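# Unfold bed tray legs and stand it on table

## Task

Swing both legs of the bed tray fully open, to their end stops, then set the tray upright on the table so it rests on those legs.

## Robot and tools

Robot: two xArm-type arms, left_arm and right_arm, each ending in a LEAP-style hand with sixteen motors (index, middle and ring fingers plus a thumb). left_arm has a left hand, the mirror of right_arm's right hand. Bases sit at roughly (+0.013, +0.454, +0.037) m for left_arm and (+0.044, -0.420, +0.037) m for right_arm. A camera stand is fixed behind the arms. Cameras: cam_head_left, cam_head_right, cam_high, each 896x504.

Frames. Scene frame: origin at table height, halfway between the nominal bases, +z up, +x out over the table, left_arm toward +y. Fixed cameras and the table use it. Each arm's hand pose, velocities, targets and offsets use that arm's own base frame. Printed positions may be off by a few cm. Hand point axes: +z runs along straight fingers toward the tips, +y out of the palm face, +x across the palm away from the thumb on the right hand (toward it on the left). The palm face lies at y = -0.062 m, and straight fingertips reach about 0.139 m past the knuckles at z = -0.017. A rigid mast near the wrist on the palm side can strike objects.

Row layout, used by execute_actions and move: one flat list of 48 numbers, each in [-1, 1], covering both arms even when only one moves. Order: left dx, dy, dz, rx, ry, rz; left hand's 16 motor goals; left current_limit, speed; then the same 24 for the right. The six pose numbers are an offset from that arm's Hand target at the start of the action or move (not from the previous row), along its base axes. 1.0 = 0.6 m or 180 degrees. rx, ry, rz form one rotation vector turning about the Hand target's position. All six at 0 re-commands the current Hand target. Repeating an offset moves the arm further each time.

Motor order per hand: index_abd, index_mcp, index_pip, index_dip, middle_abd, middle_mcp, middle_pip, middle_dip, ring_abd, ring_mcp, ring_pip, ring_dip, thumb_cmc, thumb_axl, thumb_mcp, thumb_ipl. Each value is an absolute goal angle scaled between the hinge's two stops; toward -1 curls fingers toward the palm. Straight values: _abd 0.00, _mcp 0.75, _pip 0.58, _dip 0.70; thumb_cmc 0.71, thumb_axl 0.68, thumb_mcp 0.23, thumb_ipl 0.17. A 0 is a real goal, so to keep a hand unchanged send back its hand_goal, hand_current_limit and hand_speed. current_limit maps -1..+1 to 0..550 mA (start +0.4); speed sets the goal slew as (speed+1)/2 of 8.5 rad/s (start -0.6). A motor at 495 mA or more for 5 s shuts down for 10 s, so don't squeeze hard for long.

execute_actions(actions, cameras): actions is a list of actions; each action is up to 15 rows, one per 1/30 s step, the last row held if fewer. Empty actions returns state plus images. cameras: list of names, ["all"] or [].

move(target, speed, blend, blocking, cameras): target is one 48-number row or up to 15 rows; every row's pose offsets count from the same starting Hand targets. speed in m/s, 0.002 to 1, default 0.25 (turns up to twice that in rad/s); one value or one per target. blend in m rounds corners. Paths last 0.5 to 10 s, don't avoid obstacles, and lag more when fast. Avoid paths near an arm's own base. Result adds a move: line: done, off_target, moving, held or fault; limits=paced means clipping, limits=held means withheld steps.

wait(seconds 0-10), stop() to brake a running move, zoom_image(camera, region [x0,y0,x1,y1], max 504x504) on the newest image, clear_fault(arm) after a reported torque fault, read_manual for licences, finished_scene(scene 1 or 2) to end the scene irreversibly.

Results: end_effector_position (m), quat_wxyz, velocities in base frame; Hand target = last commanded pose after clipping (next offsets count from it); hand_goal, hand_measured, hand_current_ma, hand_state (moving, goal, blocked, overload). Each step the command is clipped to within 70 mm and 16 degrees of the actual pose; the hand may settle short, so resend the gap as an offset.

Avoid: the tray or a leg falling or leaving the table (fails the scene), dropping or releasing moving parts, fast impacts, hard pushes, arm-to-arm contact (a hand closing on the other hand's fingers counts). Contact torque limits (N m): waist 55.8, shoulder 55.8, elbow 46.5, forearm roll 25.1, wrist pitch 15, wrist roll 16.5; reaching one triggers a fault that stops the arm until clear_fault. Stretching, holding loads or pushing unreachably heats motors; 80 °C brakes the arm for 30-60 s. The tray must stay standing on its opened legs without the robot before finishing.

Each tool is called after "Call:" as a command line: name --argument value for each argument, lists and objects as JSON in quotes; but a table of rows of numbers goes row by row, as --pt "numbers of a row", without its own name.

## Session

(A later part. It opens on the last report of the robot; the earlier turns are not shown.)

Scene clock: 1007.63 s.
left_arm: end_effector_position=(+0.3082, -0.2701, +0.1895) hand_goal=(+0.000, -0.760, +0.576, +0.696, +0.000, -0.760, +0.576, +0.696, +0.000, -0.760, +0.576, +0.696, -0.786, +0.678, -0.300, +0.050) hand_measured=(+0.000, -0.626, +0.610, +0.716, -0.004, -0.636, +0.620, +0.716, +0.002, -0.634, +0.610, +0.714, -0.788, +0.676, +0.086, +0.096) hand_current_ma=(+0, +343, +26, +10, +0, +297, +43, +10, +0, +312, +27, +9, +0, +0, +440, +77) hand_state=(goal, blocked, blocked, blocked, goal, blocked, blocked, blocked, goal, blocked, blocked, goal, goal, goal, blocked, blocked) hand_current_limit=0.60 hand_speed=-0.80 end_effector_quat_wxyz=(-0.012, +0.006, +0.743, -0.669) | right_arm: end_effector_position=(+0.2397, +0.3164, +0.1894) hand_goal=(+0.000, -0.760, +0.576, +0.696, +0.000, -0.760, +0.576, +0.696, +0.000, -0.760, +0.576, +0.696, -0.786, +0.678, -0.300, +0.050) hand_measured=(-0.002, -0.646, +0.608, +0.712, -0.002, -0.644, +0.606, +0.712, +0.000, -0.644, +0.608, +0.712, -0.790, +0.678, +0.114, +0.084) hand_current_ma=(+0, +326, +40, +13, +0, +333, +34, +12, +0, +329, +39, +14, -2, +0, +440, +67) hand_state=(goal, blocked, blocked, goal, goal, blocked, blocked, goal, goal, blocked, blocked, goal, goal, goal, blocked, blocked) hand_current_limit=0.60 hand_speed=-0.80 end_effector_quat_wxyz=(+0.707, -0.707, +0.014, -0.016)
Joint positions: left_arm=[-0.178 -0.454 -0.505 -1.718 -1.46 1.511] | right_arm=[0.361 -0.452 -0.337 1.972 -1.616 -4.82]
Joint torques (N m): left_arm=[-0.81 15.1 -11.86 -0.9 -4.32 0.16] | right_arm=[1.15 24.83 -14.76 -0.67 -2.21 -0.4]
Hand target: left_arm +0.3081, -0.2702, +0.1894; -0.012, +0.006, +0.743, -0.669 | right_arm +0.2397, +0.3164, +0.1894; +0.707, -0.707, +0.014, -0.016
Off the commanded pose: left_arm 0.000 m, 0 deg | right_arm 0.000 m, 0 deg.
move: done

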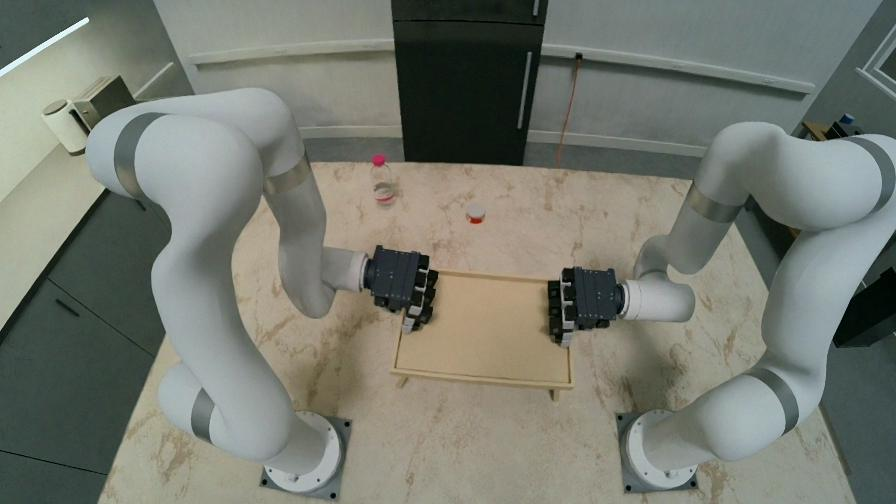

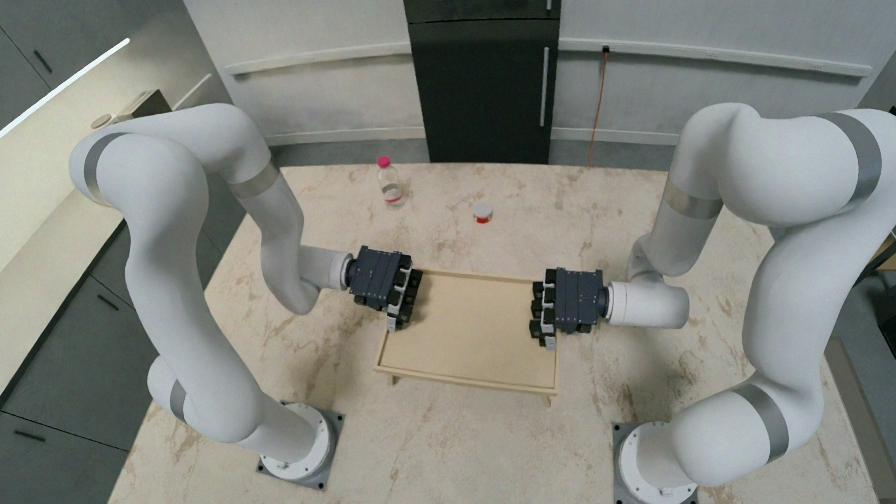

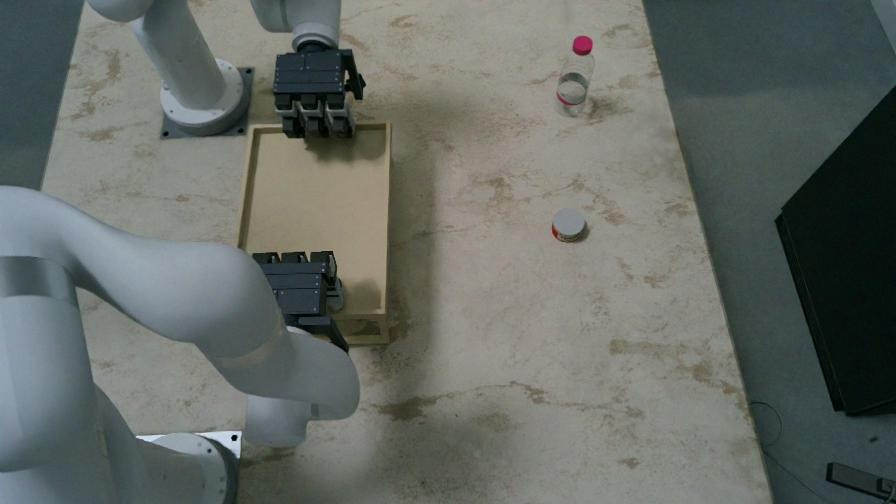

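Call:
move --pt "0 0 -0.025 0 0 0 0 -0.76 0.576 0.696 0 -0.76 0.576 0.696 0 -0.76 0.576 0.696 -0.786 0.678 -0.3 0.05 0.6 -0.8 0 0 -0.025 0 0 0 0 -0.76 0.576 0.696 0 -0.76 0.576 0.696 0 -0.76 0.576 0.696 -0.786 0.678 -0.3 0.05 0.6 -0.8" --speed '[0.02]' --cameras '["cam_head_left"]'

Call:
zoom_image --camera "cam_head_left" --region '[350, 230, 650, 430]'

Scene clock: 1010.77 s.
left_arm: end_effector_position=(+0.3081, -0.2702, +0.1745) hand_goal=(+0.000, -0.760, +0.576, +0.696, +0.000, -0.760, +0.576, +0.696, +0.000, -0.760, +0.576, +0.696, -0.786, +0.678, -0.300, +0.050) hand_measured=(+0.000, -0.626, +0.610, +0.716, -0.004, -0.638, +0.620, +0.716, +0.002, -0.634, +0.610, +0.714, -0.788, +0.676, +0.086, +0.096) hand_current_ma=(+0, +343, +26, +10, +0, +296, +43, +10, +0, +311, +27, +9, +0, +0, +440, +77) hand_state=(goal, blocked, blocked, blocked, goal, blocked, blocked, blocked, goal, blocked, blocked, goal, goal, goal, blocked, blocked) hand_current_limit=0.60 hand_speed=-0.80 end_effector_quat_wxyz=(-0.012, +0.006, +0.743, -0.669) | right_arm: end_effector_position=(+0.2397, +0.3164, +0.1744) hand_goal=(+0.000, -0.760, +0.576, +0.696, +0.000, -0.760, +0.576, +0.696, +0.000, -0.760, +0.576, +0.696, -0.786, +0.678, -0.300, +0.050) hand_measured=(-0.002, -0.646, +0.608, +0.712, -0.002, -0.644, +0.606, +0.712, +0.000, -0.644, +0.608, +0.712, -0.790, +0.678, +0.114, +0.084) hand_current_ma=(+0, +325, +40, +13, +0, +332, +34, +12, +0, +328, +39, +14, -2, +0, +440, +67) hand_state=(goal, blocked, blocked, goal, goal, blocked, blocked, goal, goal, blocked, blocked, goal, goal, goal, blocked, blocked) hand_current_limit=0.60 hand_speed=-0.80 end_effector_quat_wxyz=(+0.707, -0.707, +0.014, -0.016)
Joint positions: left_arm=[-0.178 -0.502 -0.513 -1.722 -1.465 1.55] | right_arm=[0.361 -0.512 -0.35 1.97 -1.634 -4.863]
Joint torques (N m): left_arm=[-0.9 14.52 -11.14 -0.73 -4.31 0.19] | right_arm=[0.37 27.83 -13.67 -0.56 -2.12 -0.42]
Hand target: left_arm +0.3081, -0.2702, +0.1744; -0.012, +0.006, +0.743, -0.669 | right_arm +0.2397, +0.3164, +0.1744; +0.707, -0.707, +0.014, -0.016
Off the commanded pose: left_arm 0.000 m, 0 deg | right_arm 0.000 m, 0 deg.
move: done
Images, in order (width x height): cam_head_left 896x504.

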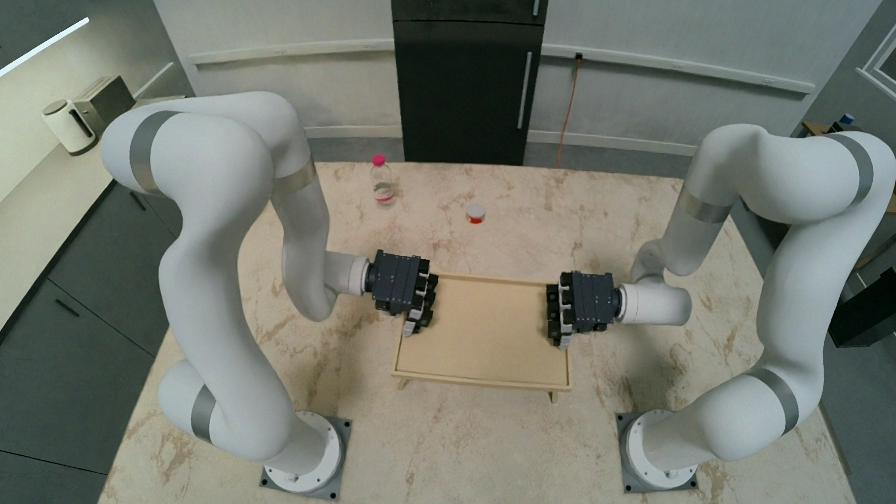

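Scaled by 1.680 from the camera's 896x504 image, which has a finer 1280x720 frame.

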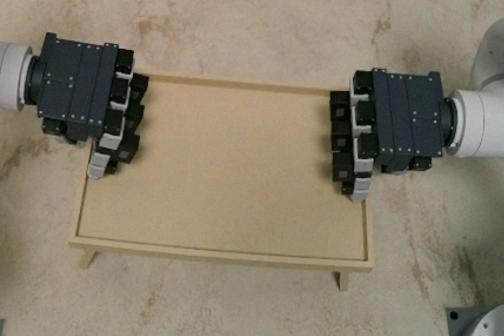

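Call:
move --pt "0 0 -0.0167 0 0 0 0 -0.76 0.576 0.696 0 -0.76 0.576 0.696 0 -0.76 0.576 0.696 -0.786 0.678 -0.3 0.05 0.6 -0.8 0 0 -0.0167 0 0 0 0 -0.76 0.576 0.696 0 -0.76 0.576 0.696 0 -0.76 0.576 0.696 -0.786 0.678 -0.3 0.05 0.6 -0.8" --speed '[0.02]' --cameras '["cam_head_left"]'

Call:
zoom_image --camera "cam_head_left" --region '[350, 230, 650, 430]'

Scene clock: 1015.60 s.
left_arm: end_effector_position=(+0.3082, -0.2702, +0.1645) hand_goal=(+0.000, -0.760, +0.576, +0.696, +0.000, -0.760, +0.576, +0.696, +0.000, -0.760, +0.576, +0.696, -0.786, +0.678, -0.300, +0.050) hand_measured=(+0.002, -0.632, +0.610, +0.716, -0.002, -0.642, +0.620, +0.716, +0.002, -0.640, +0.610, +0.714, -0.788, +0.676, +0.086, +0.100) hand_current_ma=(+0, +321, +26, +10, +0, +274, +43, +10, +0, +287, +27, +9, +0, +0, +440, +93) hand_state=(goal, blocked, blocked, blocked, goal, blocked, blocked, blocked, goal, blocked, blocked, goal, goal, goal, blocked, blocked) hand_current_limit=0.60 hand_speed=-0.80 end_effector_quat_wxyz=(-0.012, +0.006, +0.743, -0.670) | right_arm: end_effector_position=(+0.2397, +0.3164, +0.1645) hand_goal=(+0.000, -0.760, +0.576, +0.696, +0.000, -0.760, +0.576, +0.696, +0.000, -0.760, +0.576, +0.696, -0.786, +0.678, -0.300, +0.050) hand_measured=(-0.002, -0.646, +0.610, +0.712, -0.004, -0.644, +0.608, +0.712, -0.002, -0.644, +0.612, +0.714, -0.798, +0.678, +0.112, +0.084) hand_current_ma=(-1, +323, +42, +13, -1, +331, +39, +12, -1, +328, +45, +15, -8, +0, +440, +67) hand_state=(goal, blocked, blocked, goal, goal, blocked, blocked, goal, goal, blocked, blocked, goal, goal, goal, blocked, blocked) hand_current_limit=0.60 hand_speed=-0.80 end_effector_quat_wxyz=(+0.707, -0.707, +0.014, -0.016)
Joint positions: left_arm=[-0.178 -0.534 -0.52 -1.725 -1.47 1.576] | right_arm=[0.361 -0.551 -0.36 1.968 -1.646 -4.891]
Joint torques (N m): left_arm=[0.34 11.96 -8.53 -0.64 1.93 0.21] | right_arm=[-0.2 20.5 -8.55 -0.33 0.89 -0.72]
Hand target: left_arm +0.3081, -0.2702, +0.1644; -0.012, +0.006, +0.743, -0.669 | right_arm +0.2397, +0.3164, +0.1644; +0.707, -0.707, +0.014, -0.016
Off the commanded pose: left_arm 0.000 m, 0 deg | right_arm 0.000 m, 0 deg.
move: done
Images, in order (width x height): cam_head_left 896x504.

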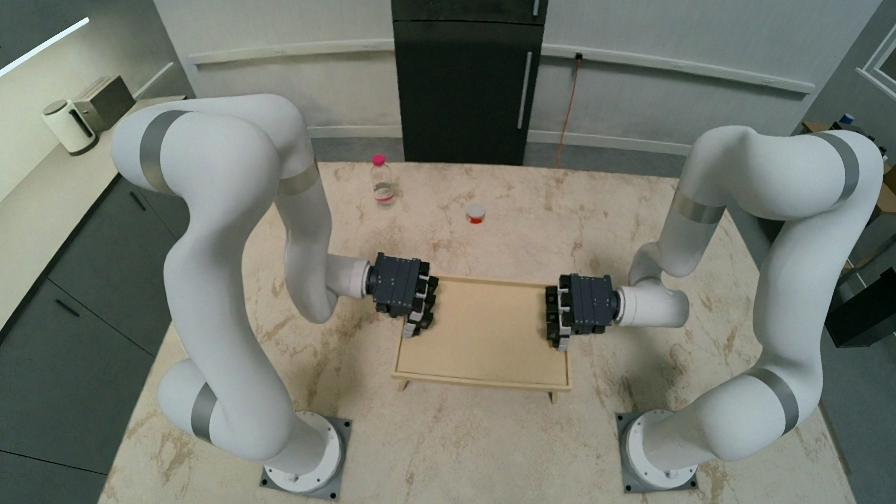

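Scaled by 1.680 from the camera's 896x504 image, which has a finer 1280x720 frame.

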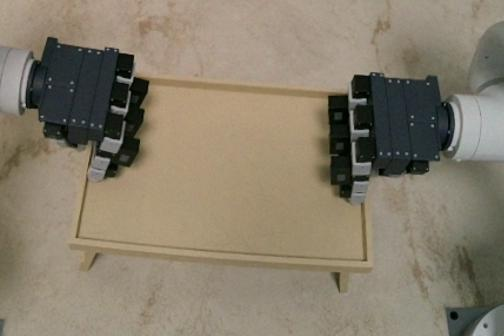

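Call:
move --pt "0 0 0 0 0 0 0 -0.62 0.576 0.696 0 -0.62 0.576 0.696 0 -0.62 0.576 0.696 -0.786 0.678 0.1 0.1 0.6 -0.9 0 0 0 0 0 0 0 -0.63 0.576 0.696 0 -0.63 0.576 0.696 0 -0.63 0.576 0.696 -0.786 0.678 0.12 0.1 0.6 -0.9" --pt "0 0 0 0 0 0 0 -0.4 0.576 0.696 0 -0.4 0.576 0.696 0 -0.4 0.576 0.696 -0.786 0.678 0.2 0.13 0.6 -0.9 0 0 0 0 0 0 0 -0.4 0.576 0.696 0 -0.4 0.576 0.696 0 -0.4 0.576 0.696 -0.786 0.678 0.2 0.13 0.6 -0.9" --speed '[0.02]' --cameras '["cam_head_left","cam_high"]'

Call:
zoom_image --camera "cam_head_left" --region '[350, 230, 650, 430]'

speed must be one number or one for each of the 2 targets, got a list of 1; nothing of the call was run

Scaled by 1.680 from the camera's 896x504 image, which has a finer 1280x720 frame.

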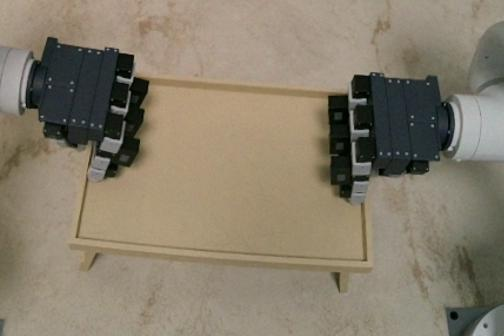

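Call:
move --pt "0 0 0 0 0 0 0 -0.62 0.576 0.696 0 -0.62 0.576 0.696 0 -0.62 0.576 0.696 -0.786 0.678 0.1 0.1 0.6 -0.9 0 0 0 0 0 0 0 -0.63 0.576 0.696 0 -0.63 0.576 0.696 0 -0.63 0.576 0.696 -0.786 0.678 0.12 0.1 0.6 -0.9" --pt "0 0 0 0 0 0 0 -0.4 0.576 0.696 0 -0.4 0.576 0.696 0 -0.4 0.576 0.696 -0.786 0.678 0.2 0.13 0.6 -0.9 0 0 0 0 0 0 0 -0.4 0.576 0.696 0 -0.4 0.576 0.696 0 -0.4 0.576 0.696 -0.786 0.678 0.2 0.13 0.6 -0.9" --speed 0.02 --cameras '["cam_head_left","cam_high"]'

Call:
zoom_image --camera "cam_head_left" --region '[350, 230, 650, 430]'

Scene clock: 1032.00 s.
left_arm: end_effector_position=(+0.3081, -0.2702, +0.1644) hand_goal=(+0.000, -0.400, +0.576, +0.696, +0.000, -0.400, +0.576, +0.696, +0.000, -0.400, +0.576, +0.696, -0.786, +0.678, +0.200, +0.130) hand_measured=(+0.002, -0.514, +0.548, +0.678, -0.002, -0.520, +0.532, +0.676, +0.002, -0.542, +0.538, +0.672, -0.786, +0.676, +0.198, +0.128) hand_current_ma=(+0, -258, -18, -8, +0, -288, -42, -11, +0, -386, -32, -14, +0, +0, +0, +0) hand_state=(goal, blocked, blocked, goal, goal, blocked, blocked, blocked, goal, blocked, blocked, blocked, goal, goal, goal, goal) hand_current_limit=0.60 hand_speed=-0.90 end_effector_quat_wxyz=(-0.012, +0.006, +0.743, -0.669) | right_arm: end_effector_position=(+0.2397, +0.3164, +0.1644) hand_goal=(+0.000, -0.400, +0.576, +0.696, +0.000, -0.400, +0.576, +0.696, +0.000, -0.400, +0.576, +0.696, -0.786, +0.678, +0.200, +0.130) hand_measured=(-0.002, -0.578, +0.540, +0.676, -0.004, -0.576, +0.540, +0.676, -0.002, -0.558, +0.538, +0.674, -0.786, +0.678, +0.198, +0.128) hand_current_ma=(-1, -440, -48, -18, -1, -440, -45, -17, -1, -440, -53, -21, +0, +0, +0, -1) hand_state=(goal, blocked, blocked, goal, goal, blocked, blocked, goal, goal, blocked, blocked, blocked, goal, goal, goal, goal) hand_current_limit=0.60 hand_speed=-0.90 end_effector_quat_wxyz=(+0.707, -0.707, +0.014, -0.016)
Joint positions: left_arm=[-0.178 -0.534 -0.52 -1.725 -1.469 1.576] | right_arm=[0.361 -0.551 -0.36 1.968 -1.646 -4.891]
Joint torques (N m): left_arm=[0.64 16.42 -7.32 -0.23 -2.28 -0.01] | right_arm=[-1.48 27.95 -4.45 0.63 0.22 -0.39]
Hand target: left_arm +0.3081, -0.2702, +0.1644; -0.012, +0.006, +0.743, -0.669 | right_arm +0.2397, +0.3164, +0.1644; +0.707, -0.707, +0.014, -0.016
Off the commanded pose: left_arm 0.000 m, 0 deg | right_arm 0.000 m, 0 deg.
move: done
Images, in order (width x height): cam_head_left 896x504, cam_high 896x504.

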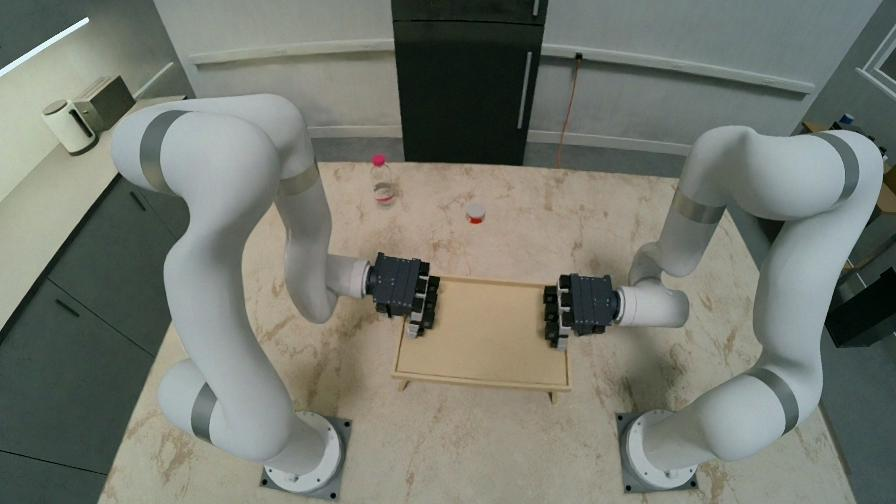

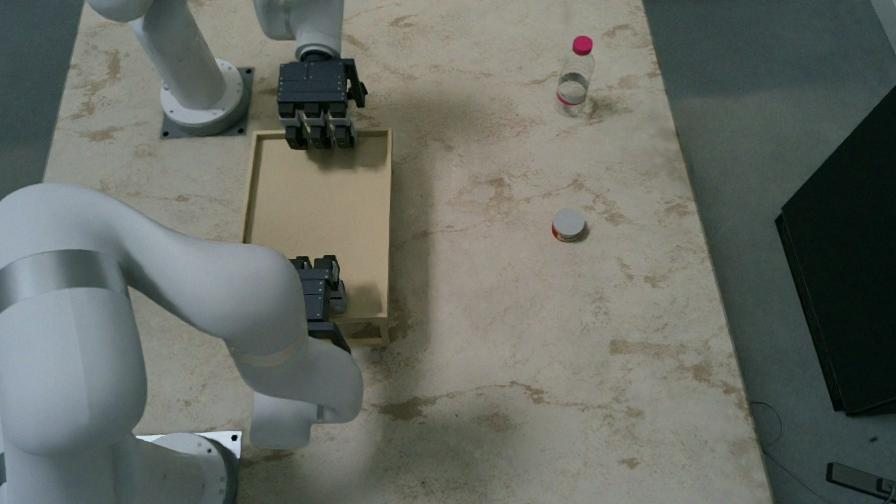

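Scaled by 1.680 from the camera's 896x504 image, which has a finer 1280x720 frame.

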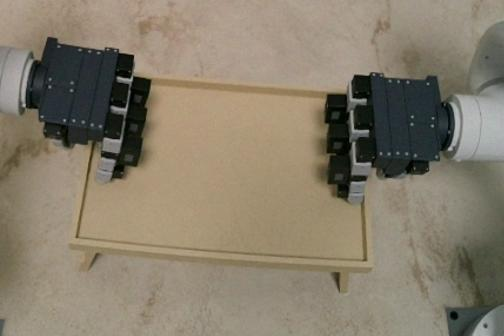

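Call:
move --pt "0 0 0.02 0 0 0 0 -0.53 0.55 0.68 0 -0.53 0.55 0.68 0 -0.54 0.55 0.68 -0.786 0.678 0.226 0.15 0.3 -0.8 0 0 0.02 0 0 0 0 -0.57 0.55 0.68 0 -0.57 0.55 0.68 0 -0.56 0.55 0.68 -0.786 0.678 0.226 0.15 0.3 -0.8" --pt "0 0 0.02 0 0 0 0 -0.3 0.576 0.696 0 -0.3 0.576 0.696 0 -0.3 0.576 0.696 -0.786 0.678 0.226 0.15 0.3 -0.7 0 0 0.02 0 0 0 0 -0.3 0.576 0.696 0 -0.3 0.576 0.696 0 -0.3 0.576 0.696 -0.786 0.678 0.226 0.15 0.3 -0.7" --speed 0.02 --cameras '["cam_head_left","cam_high"]'

Call:
zoom_image --camera "cam_head_left" --region '[350, 230, 650, 430]'

Scene clock: 1036.80 s.
left_arm: end_effector_position=(+0.3081, -0.2702, +0.1764) hand_goal=(+0.000, -0.300, +0.576, +0.696, +0.000, -0.300, +0.576, +0.696, +0.000, -0.300, +0.576, +0.696, -0.786, +0.678, +0.226, +0.150) hand_measured=(+0.002, -0.308, +0.574, +0.694, -0.002, -0.306, +0.572, +0.694, +0.002, -0.306, +0.574, +0.694, -0.786, +0.676, +0.224, +0.148) hand_current_ma=(+0, -2, +0, +0, +0, -1, +0, +0, +0, -2, +0, +0, +0, +0, +0, +0) hand_state=(goal, goal, goal, goal, goal, goal, goal, goal, goal, goal, goal, goal, goal, goal, goal, goal) hand_current_limit=0.30 hand_speed=-0.70 end_effector_quat_wxyz=(-0.012, +0.006, +0.743, -0.669) | right_arm: end_effector_position=(+0.2397, +0.3164, +0.1764) hand_goal=(+0.000, -0.300, +0.576, +0.696, +0.000, -0.300, +0.576, +0.696, +0.000, -0.300, +0.576, +0.696, -0.786, +0.678, +0.226, +0.150) hand_measured=(-0.002, -0.308, +0.572, +0.694, -0.002, -0.308, +0.574, +0.694, -0.002, -0.310, +0.572, +0.694, -0.786, +0.678, +0.224, +0.148) hand_current_ma=(-1, -6, -1, -1, -1, -5, -1, -1, -1, -6, -1, -1, +0, +0, -1, -1) hand_state=(goal, goal, goal, goal, goal, goal, goal, goal, goal, goal, goal, goal, goal, goal, goal, goal) hand_current_limit=0.30 hand_speed=-0.70 end_effector_quat_wxyz=(+0.707, -0.707, +0.014, -0.016)
Joint positions: left_arm=[-0.178 -0.496 -0.512 -1.722 -1.465 1.545] | right_arm=[0.361 -0.504 -0.348 1.97 -1.632 -4.858]
Joint torques (N m): left_arm=[-1.45 19.07 -7.14 0.71 -1.67 -0.24] | right_arm=[-2.02 36.74 -6.41 0.8 -0.98 0.29]
Hand target: left_arm +0.3081, -0.2702, +0.1764; -0.012, +0.006, +0.743, -0.669 | right_arm +0.2397, +0.3164, +0.1764; +0.707, -0.707, +0.014, -0.016
Off the commanded pose: left_arm 0.000 m, 0 deg | right_arm 0.000 m, 0 deg.
move: done
Images, in order (width x height): cam_head_left 896x504, cam_high 896x504.

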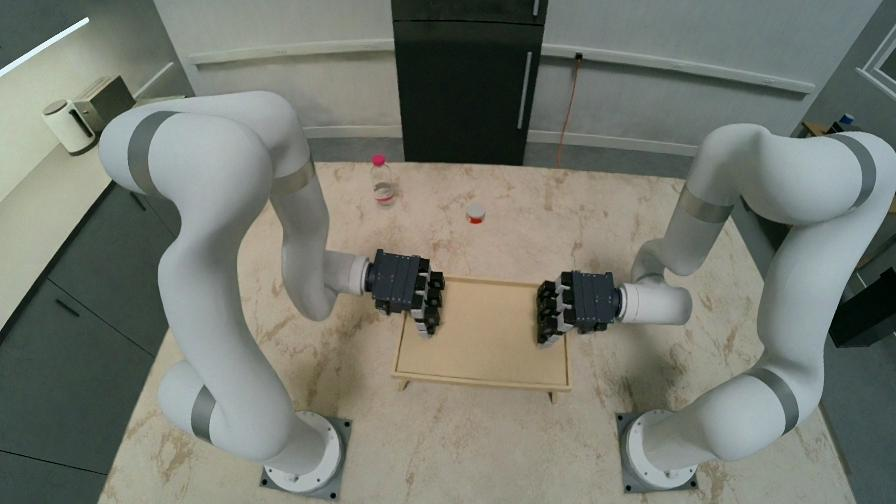

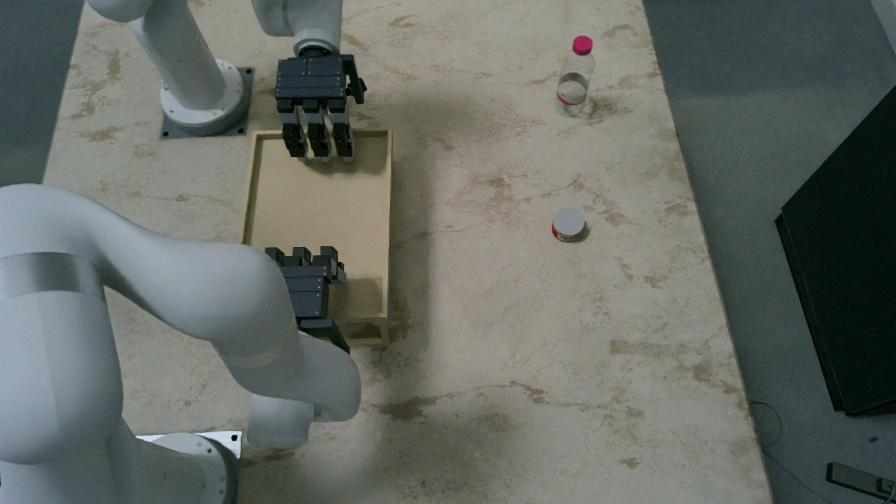

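Scaled by 1.680 from the camera's 896x504 image, which has a finer 1280x720 frame.

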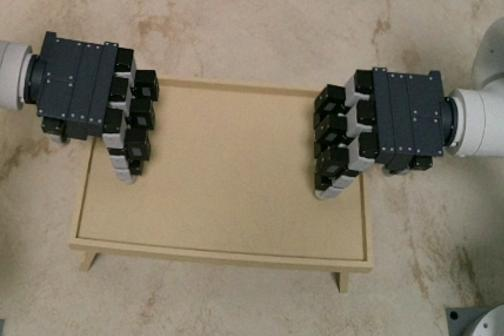

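Call:
move --target '[0,0,0.25,0,0,0,0,-0.3,0.576,0.696,0,-0.3,0.576,0.696,0,-0.3,0.576,0.696,-0.786,0.678,0.226,0.15,0.3,-0.7,0,0,0.25,0,0,0,0,-0.3,0.576,0.696,0,-0.3,0.576,0.696,0,-0.3,0.576,0.696,-0.786,0.678,0.226,0.15,0.3,-0.7]' --speed 0.1 --cameras '["all"]'

Scene clock: 1051.73 s.
left_arm: end_effector_position=(+0.3081, -0.2702, +0.3264) hand_goal=(+0.000, -0.300, +0.576, +0.696, +0.000, -0.300, +0.576, +0.696, +0.000, -0.300, +0.576, +0.696, -0.786, +0.678, +0.226, +0.150) hand_measured=(+0.002, -0.308, +0.574, +0.694, -0.002, -0.306, +0.572, +0.694, +0.002, -0.306, +0.574, +0.694, -0.786, +0.676, +0.224, +0.148) hand_current_ma=(+0, -2, +0, +0, +0, -1, +0, +0, +0, -2, +0, +0, +0, +0, +0, +0) hand_state=(goal, goal, goal, goal, goal, goal, goal, goal, goal, goal, goal, goal, goal, goal, goal, goal) hand_current_limit=0.30 hand_speed=-0.70 end_effector_quat_wxyz=(-0.012, +0.006, +0.743, -0.669) | right_arm: end_effector_position=(+0.2397, +0.3164, +0.3264) hand_goal=(+0.000, -0.300, +0.576, +0.696, +0.000, -0.300, +0.576, +0.696, +0.000, -0.300, +0.576, +0.696, -0.786, +0.678, +0.226, +0.150) hand_measured=(-0.002, -0.308, +0.572, +0.694, -0.002, -0.308, +0.574, +0.694, -0.002, -0.310, +0.572, +0.694, -0.786, +0.678, +0.224, +0.148) hand_current_ma=(-1, -6, -1, -1, -1, -5, -1, -1, -1, -6, -1, -1, +0, +0, -1, -1) hand_state=(goal, goal, goal, goal, goal, goal, goal, goal, goal, goal, goal, goal, goal, goal, goal, goal) hand_current_limit=0.30 hand_speed=-0.70 end_effector_quat_wxyz=(+0.707, -0.707, +0.014, -0.016)
Joint positions: left_arm=[-0.178 -0.06 -0.506 -1.664 -1.411 1.115] | right_arm=[0.361 0.064 -0.31 1.949 -1.427 -4.368]
Joint torques (N m): left_arm=[3.1 12.93 -16.98 0.2 -1.25 -0.27] | right_arm=[-4.75 21.38 -25.07 0.33 -0.81 0.34]
Hand target: left_arm +0.3081, -0.2702, +0.3264; -0.012, +0.006, +0.743, -0.669 | right_arm +0.2397, +0.3164, +0.3264; +0.707, -0.707, +0.014, -0.016
Off the commanded pose: left_arm 0.000 m, 0 deg | right_arm 0.000 m, 0 deg.
move: done

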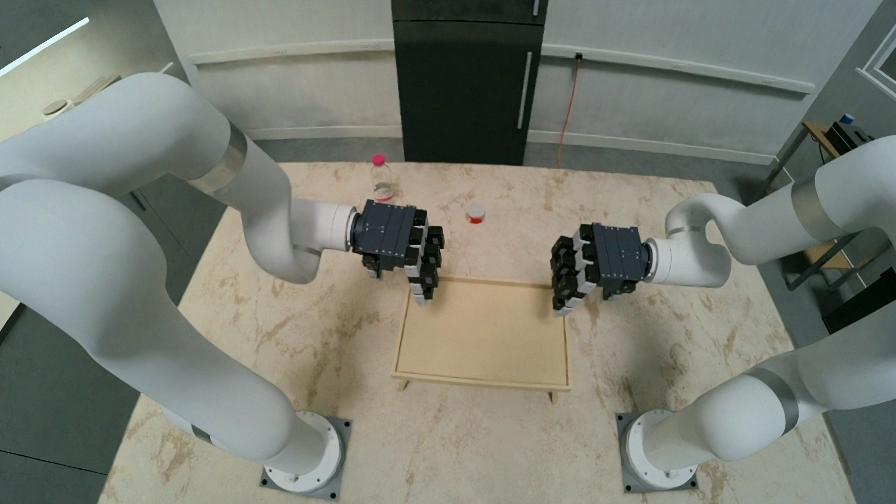

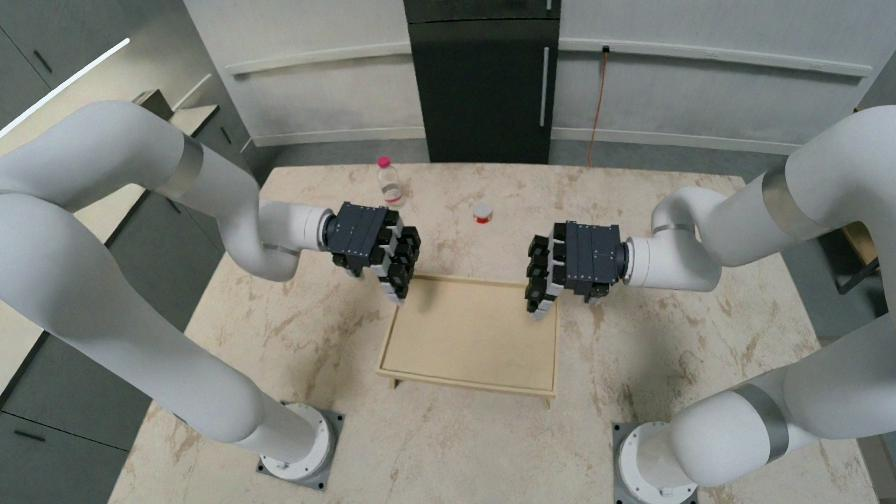

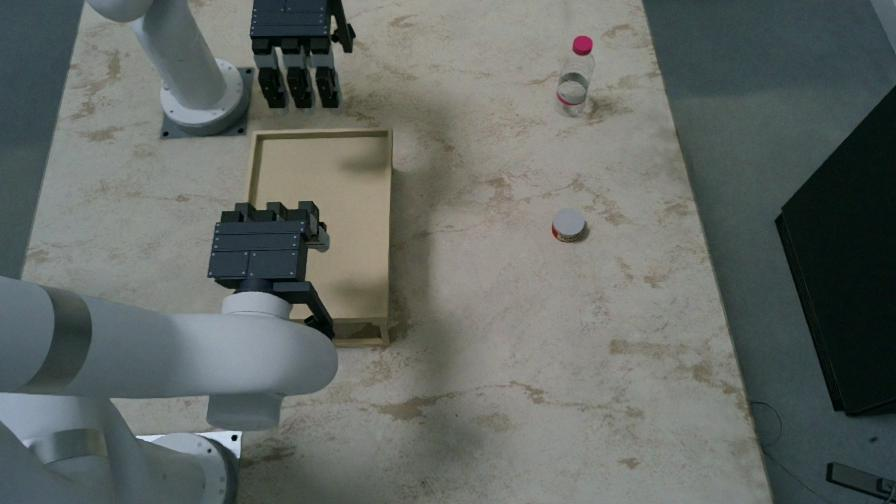

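Call:
zoom_image --camera "cam_head_left" --region '[370, 260, 600, 420]'

Call:
zoom_image --camera "cam_head_right" --region '[350, 260, 580, 420]'

Call:
zoom_image --camera "cam_high" --region '[200, 110, 440, 370]'

Scaled by 2.191 from the camera's 896x504 image, which has a finer 1280x720 frame.

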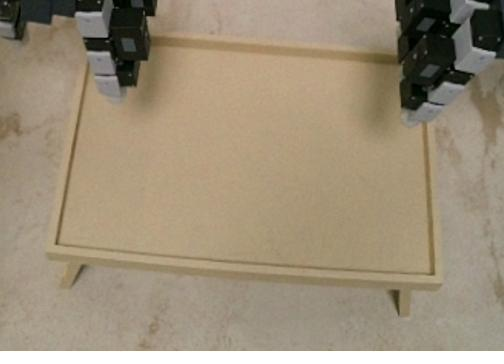

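Scaled by 2.191 from the camera's 896x504 image, which has a finer 1280x720 frame.

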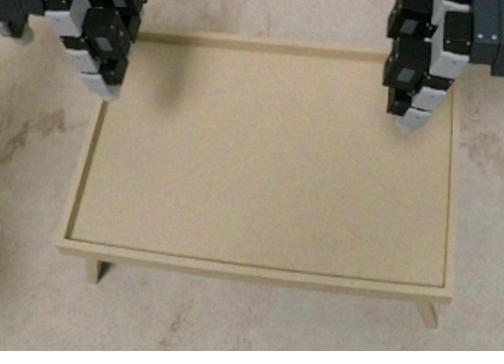

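Scaled by 1.938 from the camera's 896x504 image, which has a finer 1280x720 frame.

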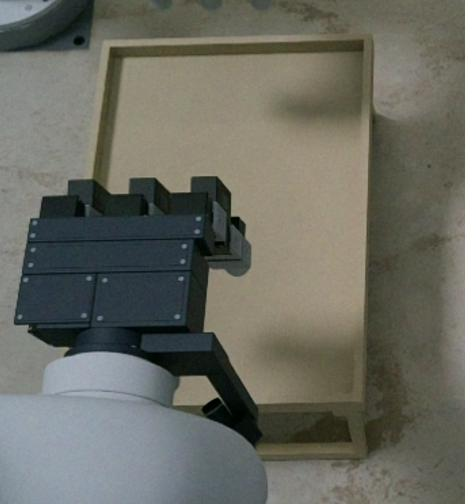

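Call:
finished_scene --scene 1

The scene is finished: the task was done.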